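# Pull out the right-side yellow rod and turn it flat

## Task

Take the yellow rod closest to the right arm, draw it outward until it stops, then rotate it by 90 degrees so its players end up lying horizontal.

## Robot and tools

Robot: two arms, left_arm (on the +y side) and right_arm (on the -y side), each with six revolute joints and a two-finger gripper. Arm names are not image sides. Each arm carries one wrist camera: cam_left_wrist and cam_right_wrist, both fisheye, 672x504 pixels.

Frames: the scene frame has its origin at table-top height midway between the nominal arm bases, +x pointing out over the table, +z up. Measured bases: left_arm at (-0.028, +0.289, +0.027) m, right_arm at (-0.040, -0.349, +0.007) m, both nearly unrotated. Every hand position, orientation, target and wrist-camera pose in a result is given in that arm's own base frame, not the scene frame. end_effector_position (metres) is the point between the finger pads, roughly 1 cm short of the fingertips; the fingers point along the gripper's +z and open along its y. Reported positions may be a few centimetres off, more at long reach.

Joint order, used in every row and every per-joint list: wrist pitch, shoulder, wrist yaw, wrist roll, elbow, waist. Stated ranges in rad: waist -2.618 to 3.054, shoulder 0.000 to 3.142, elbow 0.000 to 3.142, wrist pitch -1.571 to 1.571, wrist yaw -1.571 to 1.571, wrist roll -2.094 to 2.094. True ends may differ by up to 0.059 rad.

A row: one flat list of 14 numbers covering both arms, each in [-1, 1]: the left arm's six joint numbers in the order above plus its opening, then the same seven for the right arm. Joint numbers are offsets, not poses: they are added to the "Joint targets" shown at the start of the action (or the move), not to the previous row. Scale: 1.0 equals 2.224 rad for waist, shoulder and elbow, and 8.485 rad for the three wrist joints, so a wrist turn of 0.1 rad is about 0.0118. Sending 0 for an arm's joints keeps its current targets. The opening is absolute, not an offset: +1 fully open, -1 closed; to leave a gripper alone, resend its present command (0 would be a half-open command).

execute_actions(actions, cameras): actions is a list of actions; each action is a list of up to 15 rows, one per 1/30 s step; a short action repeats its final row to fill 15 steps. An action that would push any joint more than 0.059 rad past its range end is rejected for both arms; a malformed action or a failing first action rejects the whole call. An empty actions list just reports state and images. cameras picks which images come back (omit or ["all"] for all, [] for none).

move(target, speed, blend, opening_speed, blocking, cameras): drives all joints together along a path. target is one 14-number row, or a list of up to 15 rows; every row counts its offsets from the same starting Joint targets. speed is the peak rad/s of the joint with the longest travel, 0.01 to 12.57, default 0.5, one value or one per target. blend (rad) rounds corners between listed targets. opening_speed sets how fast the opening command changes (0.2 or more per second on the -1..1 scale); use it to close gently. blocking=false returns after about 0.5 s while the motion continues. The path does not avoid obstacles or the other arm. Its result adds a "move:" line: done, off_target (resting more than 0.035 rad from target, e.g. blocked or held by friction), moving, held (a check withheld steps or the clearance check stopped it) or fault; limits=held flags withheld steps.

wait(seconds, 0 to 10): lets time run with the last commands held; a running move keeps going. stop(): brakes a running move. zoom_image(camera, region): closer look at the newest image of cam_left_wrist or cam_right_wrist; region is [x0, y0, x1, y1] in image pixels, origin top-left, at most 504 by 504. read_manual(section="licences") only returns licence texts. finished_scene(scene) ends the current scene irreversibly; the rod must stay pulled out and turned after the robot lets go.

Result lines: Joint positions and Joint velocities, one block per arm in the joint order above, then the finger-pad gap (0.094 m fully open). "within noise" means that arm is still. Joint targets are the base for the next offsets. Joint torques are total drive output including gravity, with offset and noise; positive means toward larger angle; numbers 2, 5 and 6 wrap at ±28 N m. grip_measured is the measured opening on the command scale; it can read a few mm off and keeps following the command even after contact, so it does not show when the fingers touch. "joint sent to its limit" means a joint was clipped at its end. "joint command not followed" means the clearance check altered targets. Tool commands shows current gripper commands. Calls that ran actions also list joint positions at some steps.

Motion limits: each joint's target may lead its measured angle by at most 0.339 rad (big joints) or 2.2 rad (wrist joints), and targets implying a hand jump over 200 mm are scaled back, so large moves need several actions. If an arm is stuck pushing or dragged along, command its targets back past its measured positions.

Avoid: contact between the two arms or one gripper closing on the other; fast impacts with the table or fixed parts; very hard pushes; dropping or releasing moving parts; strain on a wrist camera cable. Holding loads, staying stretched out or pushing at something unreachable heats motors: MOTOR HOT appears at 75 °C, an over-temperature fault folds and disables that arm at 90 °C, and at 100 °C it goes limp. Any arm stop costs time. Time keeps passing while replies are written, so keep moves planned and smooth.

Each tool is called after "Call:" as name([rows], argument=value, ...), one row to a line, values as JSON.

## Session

Call:
execute_actions(actions=[])

Scene clock: 0.00 s.
left_arm: end_effector_position=(+0.4148, +0.0165, +0.1259) grip_measured=+1.000 end_effector_quat_wxyz=(+0.618, -0.002, +0.786, +0.007) | right_arm: end_effector_position=(+0.3922, -0.0470, +0.1045) grip_measured=+1.000 end_effector_quat_wxyz=(+0.587, +0.099, +0.798, -0.097)
Joint names: [wrist pitch, shoulder, wrist yaw, wrist roll, elbow, waist]
Joint positions: left_arm=[0.901 1.55 0.039 0.018 0.411 0.054 0.094] | right_arm=[0.87 1.537 0.277 0.046 0.357 0.003 0.094]
Joint velocities: within noise
Joint torques (N m): no reading
Heat: left arm: 40 °C; right arm: 38 °C.
Joint targets: left_arm=[0.889 1.548 0.039 0.019 0.413 0.054] | right_arm=[0.861 1.534 0.277 0.048 0.360 0.003]
Tool commands: left_gripper/opening=+1.0 right_gripper/opening=+1.0
camera_calibration:
cam_left_wrist: T_world_to_cam=[[-0.0177666, -0.985889, 0.166453, -0.00796993], [-0.580802, -0.125334, -0.804339, 0.378982], [0.813851, -0.110967, -0.570379, -0.140833], [0, 0, 0, 1]] pos_world=[0.334589, 0.0240143, 0.225829]
cam_right_wrist: T_world_to_cam=[[-0.259579, -0.939623, 0.222998, 0.0249194], [-0.669667, 0.00876005, -0.74261, 0.372385], [0.695819, -0.3421, -0.631508, -0.103244], [0, 0, 0, 1]] pos_world=[0.327681, -0.015167, 0.20578]

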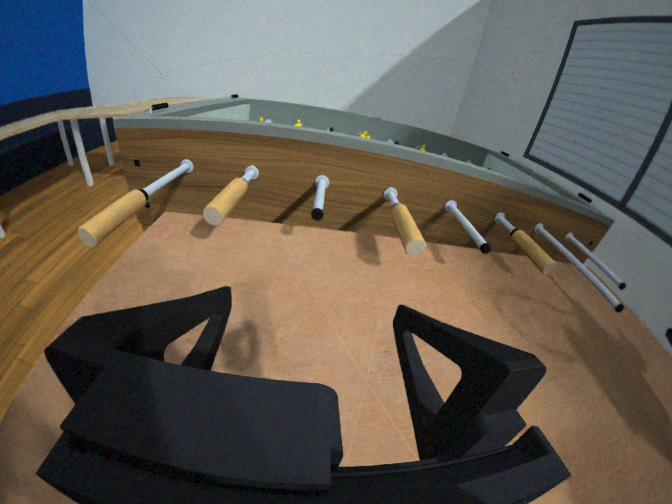

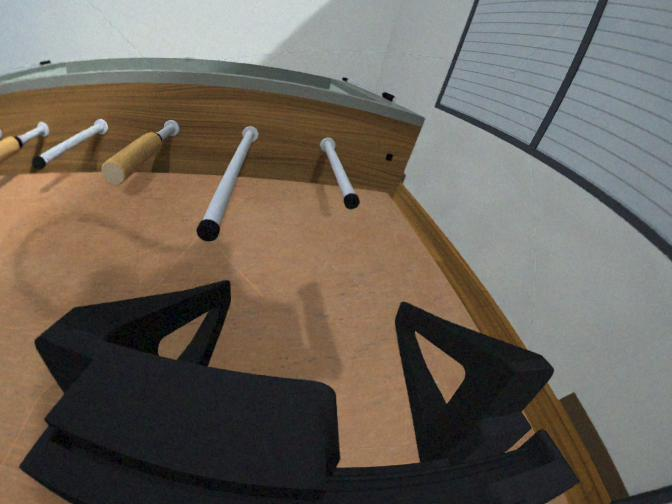

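Call:
move(target=[0,0,0,0,0,0,1,-0.0602,-0.0243,-0.0032,-0.0057,0.4002,0.147,0.277], speed=1.5, cameras=["cam_right_wrist"])

Call:
zoom_image(camera="cam_right_wrist", region=[200, 180, 440, 340])

Scene clock: 26.03 s.
left_arm: end_effector_position=(+0.4148, +0.0165, +0.1259) grip_measured=+1.000 end_effector_quat_wxyz=(+0.618, -0.002, +0.786, +0.007) | right_arm: end_effector_position=(+0.4802, +0.1148, +0.4085) grip_measured=+0.279 end_effector_quat_wxyz=(+0.745, -0.011, +0.666, +0.037)
Joint names: [wrist pitch, shoulder, wrist yaw, wrist roll, elbow, waist]
Joint positions: left_arm=[0.901 1.55 0.039 0.018 0.411 0.054 0.094] | right_arm=[0.362 1.481 0.259 0.003 1.236 0.326 0.06]
Joint velocities: within noise
Joint torques (N m): left_arm=[1.85 -6.8 0 0 5.63 -0.06] | right_arm=[1.59 -6.13 -0.08 -0.04 8.4 0.36]
Heat: left arm: 40 °C; right arm: 40 °C.
Joint targets: left_arm=[0.889 1.548 0.039 0.019 0.413 0.054] | right_arm=[0.350 1.480 0.250 -0.001 1.250 0.330]
move: done
camera_calibration:
cam_right_wrist: T_world_to_cam=[[-0.000395238, -0.99018, 0.139801, 0.0473552], [-0.286259, -0.133839, -0.948759, 0.572246], [0.958152, -0.0403942, -0.283395, -0.219978], [0, 0, 0, 1]] pos_world=[0.374601, 0.114593, 0.473962]
Images, in order (width x height): cam_right_wrist 672x504.

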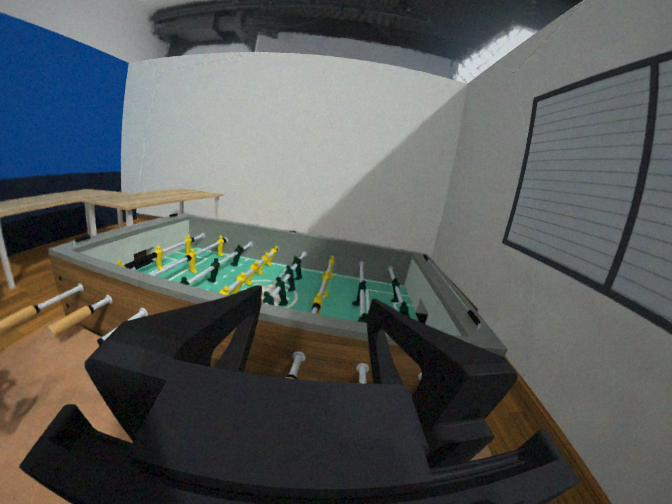

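Scaled by 2.100 from the camera's 672x504 image, which has a finer 960x720 frame.

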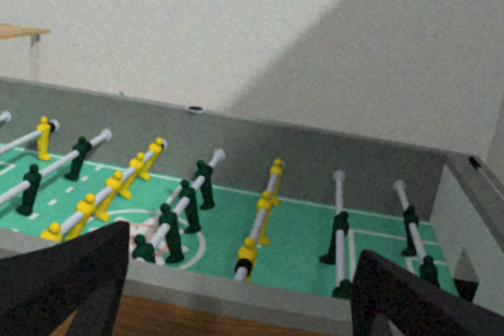

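Call:
move(target=[0,0,0,0,0,0,1,0.1154,0.4209,0.0411,-0.1884,-0.0733,0.0757,0.277], speed=1.2, cameras=["cam_right_wrist"])

Scene clock: 38.00 s.
left_arm: end_effector_position=(+0.4148, +0.0165, +0.1259) grip_measured=+1.000 end_effector_quat_wxyz=(+0.618, -0.002, +0.786, +0.007) | right_arm: end_effector_position=(+0.5375, +0.1756, +0.0730) grip_measured=+0.279 end_effector_quat_wxyz=(+0.463, -0.485, +0.518, -0.531)
Joint names: [wrist pitch, shoulder, wrist yaw, wrist roll, elbow, waist]
Joint positions: left_arm=[0.901 1.55 0.039 0.018 0.411 0.054 0.094] | right_arm=[1.301 2.405 0.594 -1.601 1.095 0.494 0.06]
Joint velocities: within noise
Joint torques (N m): left_arm=[1.87 -6.8 0 0.02 5.68 -0.03] | right_arm=[1.89 -9.73 0.11 0.04 3.78 0.47]
Heat: left arm: 40 °C; right arm: 41 °C.
Joint targets: left_arm=[0.889 1.548 0.039 0.019 0.413 0.054] | right_arm=[1.329 2.416 0.599 -1.599 1.087 0.498]
move: done
camera_calibration:
cam_right_wrist: T_world_to_cam=[[-0.0208791, 0.215595, 0.97626, -0.107349], [-0.486016, -0.855519, 0.178537, 0.430323], [0.8737, -0.47075, 0.122645, -0.276145], [0, 0, 0, 1]] pos_world=[0.448171, 0.261298, 0.0618398]
Images, in order (width x height): cam_right_wrist 672x504.

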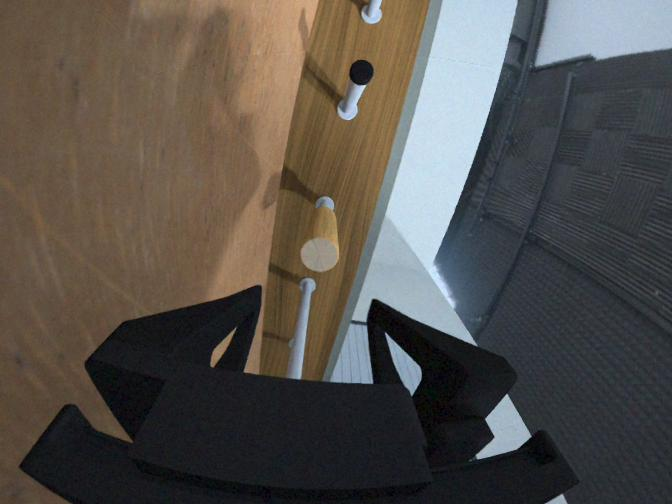

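Call:
move(target=[0,0,0,0,0,0,1,-0.0417,0.0755,-0.0158,0.0025,0.2086,-0.0567,0.277], speed=0.5, cameras=["cam_right_wrist"])

Scene clock: 67.47 s.
left_arm: end_effector_position=(+0.4148, +0.0165, +0.1259) grip_measured=+1.000 end_effector_quat_wxyz=(+0.618, -0.002, +0.786, +0.007) | right_arm: end_effector_position=(+0.6329, +0.1615, +0.0755) grip_measured=+0.279 end_effector_quat_wxyz=(-0.453, +0.495, -0.523, +0.526)
Joint names: [wrist pitch, shoulder, wrist yaw, wrist roll, elbow, waist]
Joint positions: left_arm=[0.901 1.55 0.039 0.018 0.411 0.054 0.094] | right_arm=[0.989 2.557 0.478 -1.598 1.527 0.376 0.06]
Joint velocities: within noise
Joint torques (N m): left_arm=[1.86 -6.74 0 0.01 5.65 -0.05] | right_arm=[1.6 -10.63 -0.08 0.22 7.51 -0.27]
Heat: left arm: 40 °C; right arm: 43 °C.
Joint targets: left_arm=[0.889 1.548 0.039 0.019 0.413 0.054] | right_arm=[0.975 2.584 0.465 -1.578 1.551 0.372]
move: done
camera_calibration:
cam_right_wrist: T_world_to_cam=[[0.00959295, 0.223354, 0.97469, -0.125103], [-0.481532, -0.853242, 0.200263, 0.459305], [0.876376, -0.471265, 0.099367, -0.366356], [0, 0, 0, 1]] pos_world=[0.543436, 0.24719, 0.0663585]
Images, in order (width x height): cam_right_wrist 672x504.

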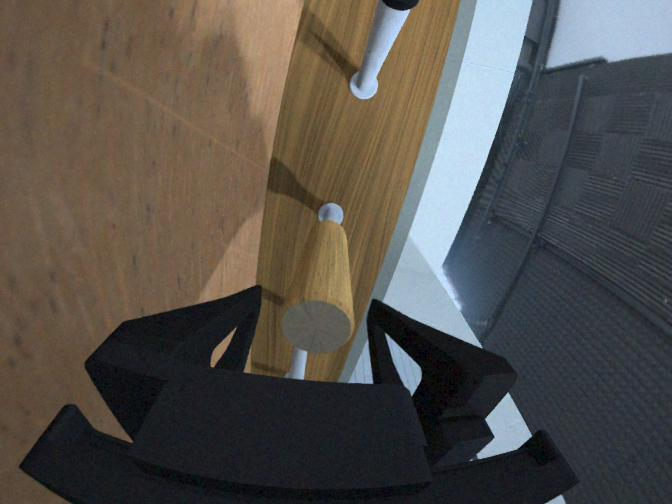

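Call:
move([
  [0,0,0,0,0,0,1,0,0,0,0,0,0,-0.6],
  [0,0,0,0,0,0,1,0,0,0,0.1954,0,0,-0.6],
  [0,0,0,0,0,0,1,0.0197,-0.0625,0.0058,0.1954,-0.1259,0.0235,-0.6],
  [0,0,0,0,0,0,1,0.0349,-0.1017,0.0131,0.1956,-0.2230,0.0513,-0.6],
  [0,0,0,0,0,0,1,0.0381,-0.1419,0.0197,0.1986,-0.2937,0.0777,-0.6],
  [0,0,0,0,0,0,1,0.0313,-0.1849,0.0254,0.2041,-0.3420,0.1005,-0.6],
  [0,0,0,0,0,0,1,0.0264,-0.2171,0.0305,0.2086,-0.3781,0.1218,-0.6],
], speed=[0.3,1.2,0.35,0.35,0.35,0.3,0.2], blend=[0,0.02,0.02,0.02,0.02,0.02,0], opening_speed=1.0, cameras=["cam_right_wrist"])

Scene clock: 108.70 s.
left_arm: end_effector_position=(+0.4148, +0.0165, +0.1259) grip_measured=+1.000 end_effector_quat_wxyz=(+0.618, -0.002, +0.786, +0.007) | right_arm: end_effector_position=(+0.4603, +0.1802, +0.0667) grip_measured=-0.306 end_effector_quat_wxyz=(+0.647, +0.034, +0.762, -0.011)
Joint names: [wrist pitch, shoulder, wrist yaw, wrist roll, elbow, waist]
Joint positions: left_arm=[0.901 1.55 0.039 0.018 0.411 0.054 0.094] | right_arm=[1.17 2.155 0.643 0.152 0.781 0.592 0.033]
Joint velocities: within noise
Joint torques (N m): left_arm=[1.86 -6.8 -0.01 0.02 5.67 -0.05] | right_arm=[1.89 -13.16 1.01 0.45 -1.1 4.64]
Heat: left arm: 39 °C; right arm: 43 °C.
Joint targets: left_arm=[0.889 1.548 0.039 0.019 0.413 0.054] | right_arm=[1.199 2.101 0.723 0.192 0.710 0.643]
move: off_target (right_arm); right_arm: the wrist yaw is farthest, 0.081 rad from its target
camera_calibration:
cam_right_wrist: T_world_to_cam=[[-0.08441, -0.984117, 0.156171, 0.196437], [-0.547245, -0.0851922, -0.832626, 0.354661], [0.832705, -0.155746, -0.531362, -0.200013], [0, 0, 0, 1]] pos_world=[0.37722, 0.19238, 0.158343]
Images, in order (width x height): cam_right_wrist 672x504.

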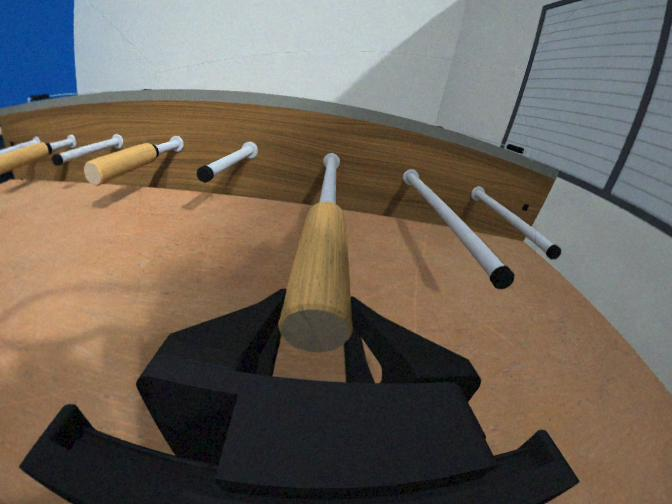

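Call:
move([
  [0,0,0,0,0,0,1,-0.0034,0.0243,-0.0094,-0.0047,0.0319,-0.0229,-0.6],
  [0,0,0,0,0,0,1,-0.0034,0.0243,-0.0094,-0.0047,0.0319,-0.0229,0.3],
  [0,0,0,0,0,0,1,-0.0034,-0.1357,-0.0094,-0.0047,0.0319,-0.0229,0.3],
  [0,0,0,0,0,0,1,-0.1001,-0.2792,-0.0557,-0.0226,0.2428,-0.1407,0.3],
], speed=[0.5,0.5,0.8,1.2], blend=[0,0,0.05,0], opening_speed=1.0, cameras=["cam_right_wrist"])

Call:
zoom_image(camera="cam_right_wrist", region=[200, 180, 440, 340])

Scene clock: 123.37 s.
left_arm: end_effector_position=(+0.4148, +0.0165, +0.1259) grip_measured=+1.000 end_effector_quat_wxyz=(+0.618, -0.002, +0.786, +0.007) | right_arm: end_effector_position=(+0.4799, +0.1180, +0.4061) grip_measured=+0.298 end_effector_quat_wxyz=(+0.743, -0.012, +0.668, +0.038)
Joint names: [wrist pitch, shoulder, wrist yaw, wrist roll, elbow, waist]
Joint positions: left_arm=[0.901 1.55 0.039 0.018 0.411 0.054 0.094] | right_arm=[0.362 1.483 0.265 0.004 1.233 0.335 0.061]
Joint velocities: within noise
Joint torques (N m): left_arm=[1.85 -6.79 -0.02 0.01 5.68 -0.03] | right_arm=[1.59 -6.28 -0.17 -0.04 8.66 -0.38]
Heat: left arm: 39 °C; right arm: 44 °C.
Joint targets: left_arm=[0.889 1.548 0.039 0.019 0.413 0.054] | right_arm=[0.350 1.480 0.251 0.000 1.250 0.330]
move: done
camera_calibration:
cam_right_wrist: T_world_to_cam=[[0.00272034, -0.990203, 0.139611, 0.0494115], [-0.29067, -0.134367, -0.947342, 0.571888], [0.956819, -0.0380037, -0.288188, -0.217924], [0, 0, 0, 1]] pos_world=[0.37461, 0.117488, 0.472071]
Images, in order (width x height): cam_right_wrist 672x504.

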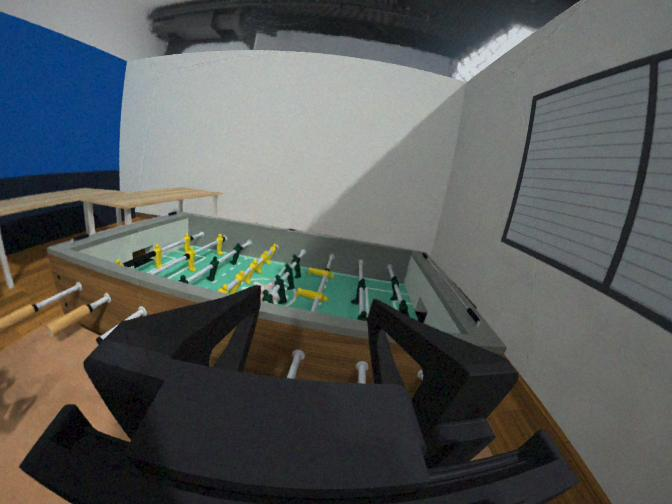

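Scaled by 2.100 from the camera's 672x504 image, which has a finer 960x720 frame.

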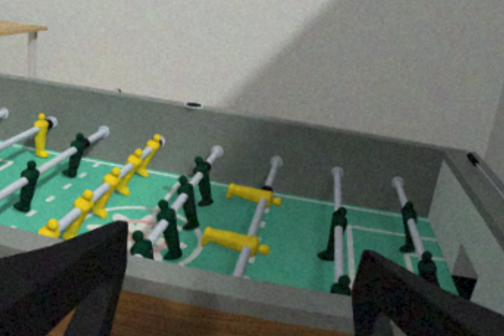

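Call:
finished_scene(scene=3)

The scene is finished: the task was done.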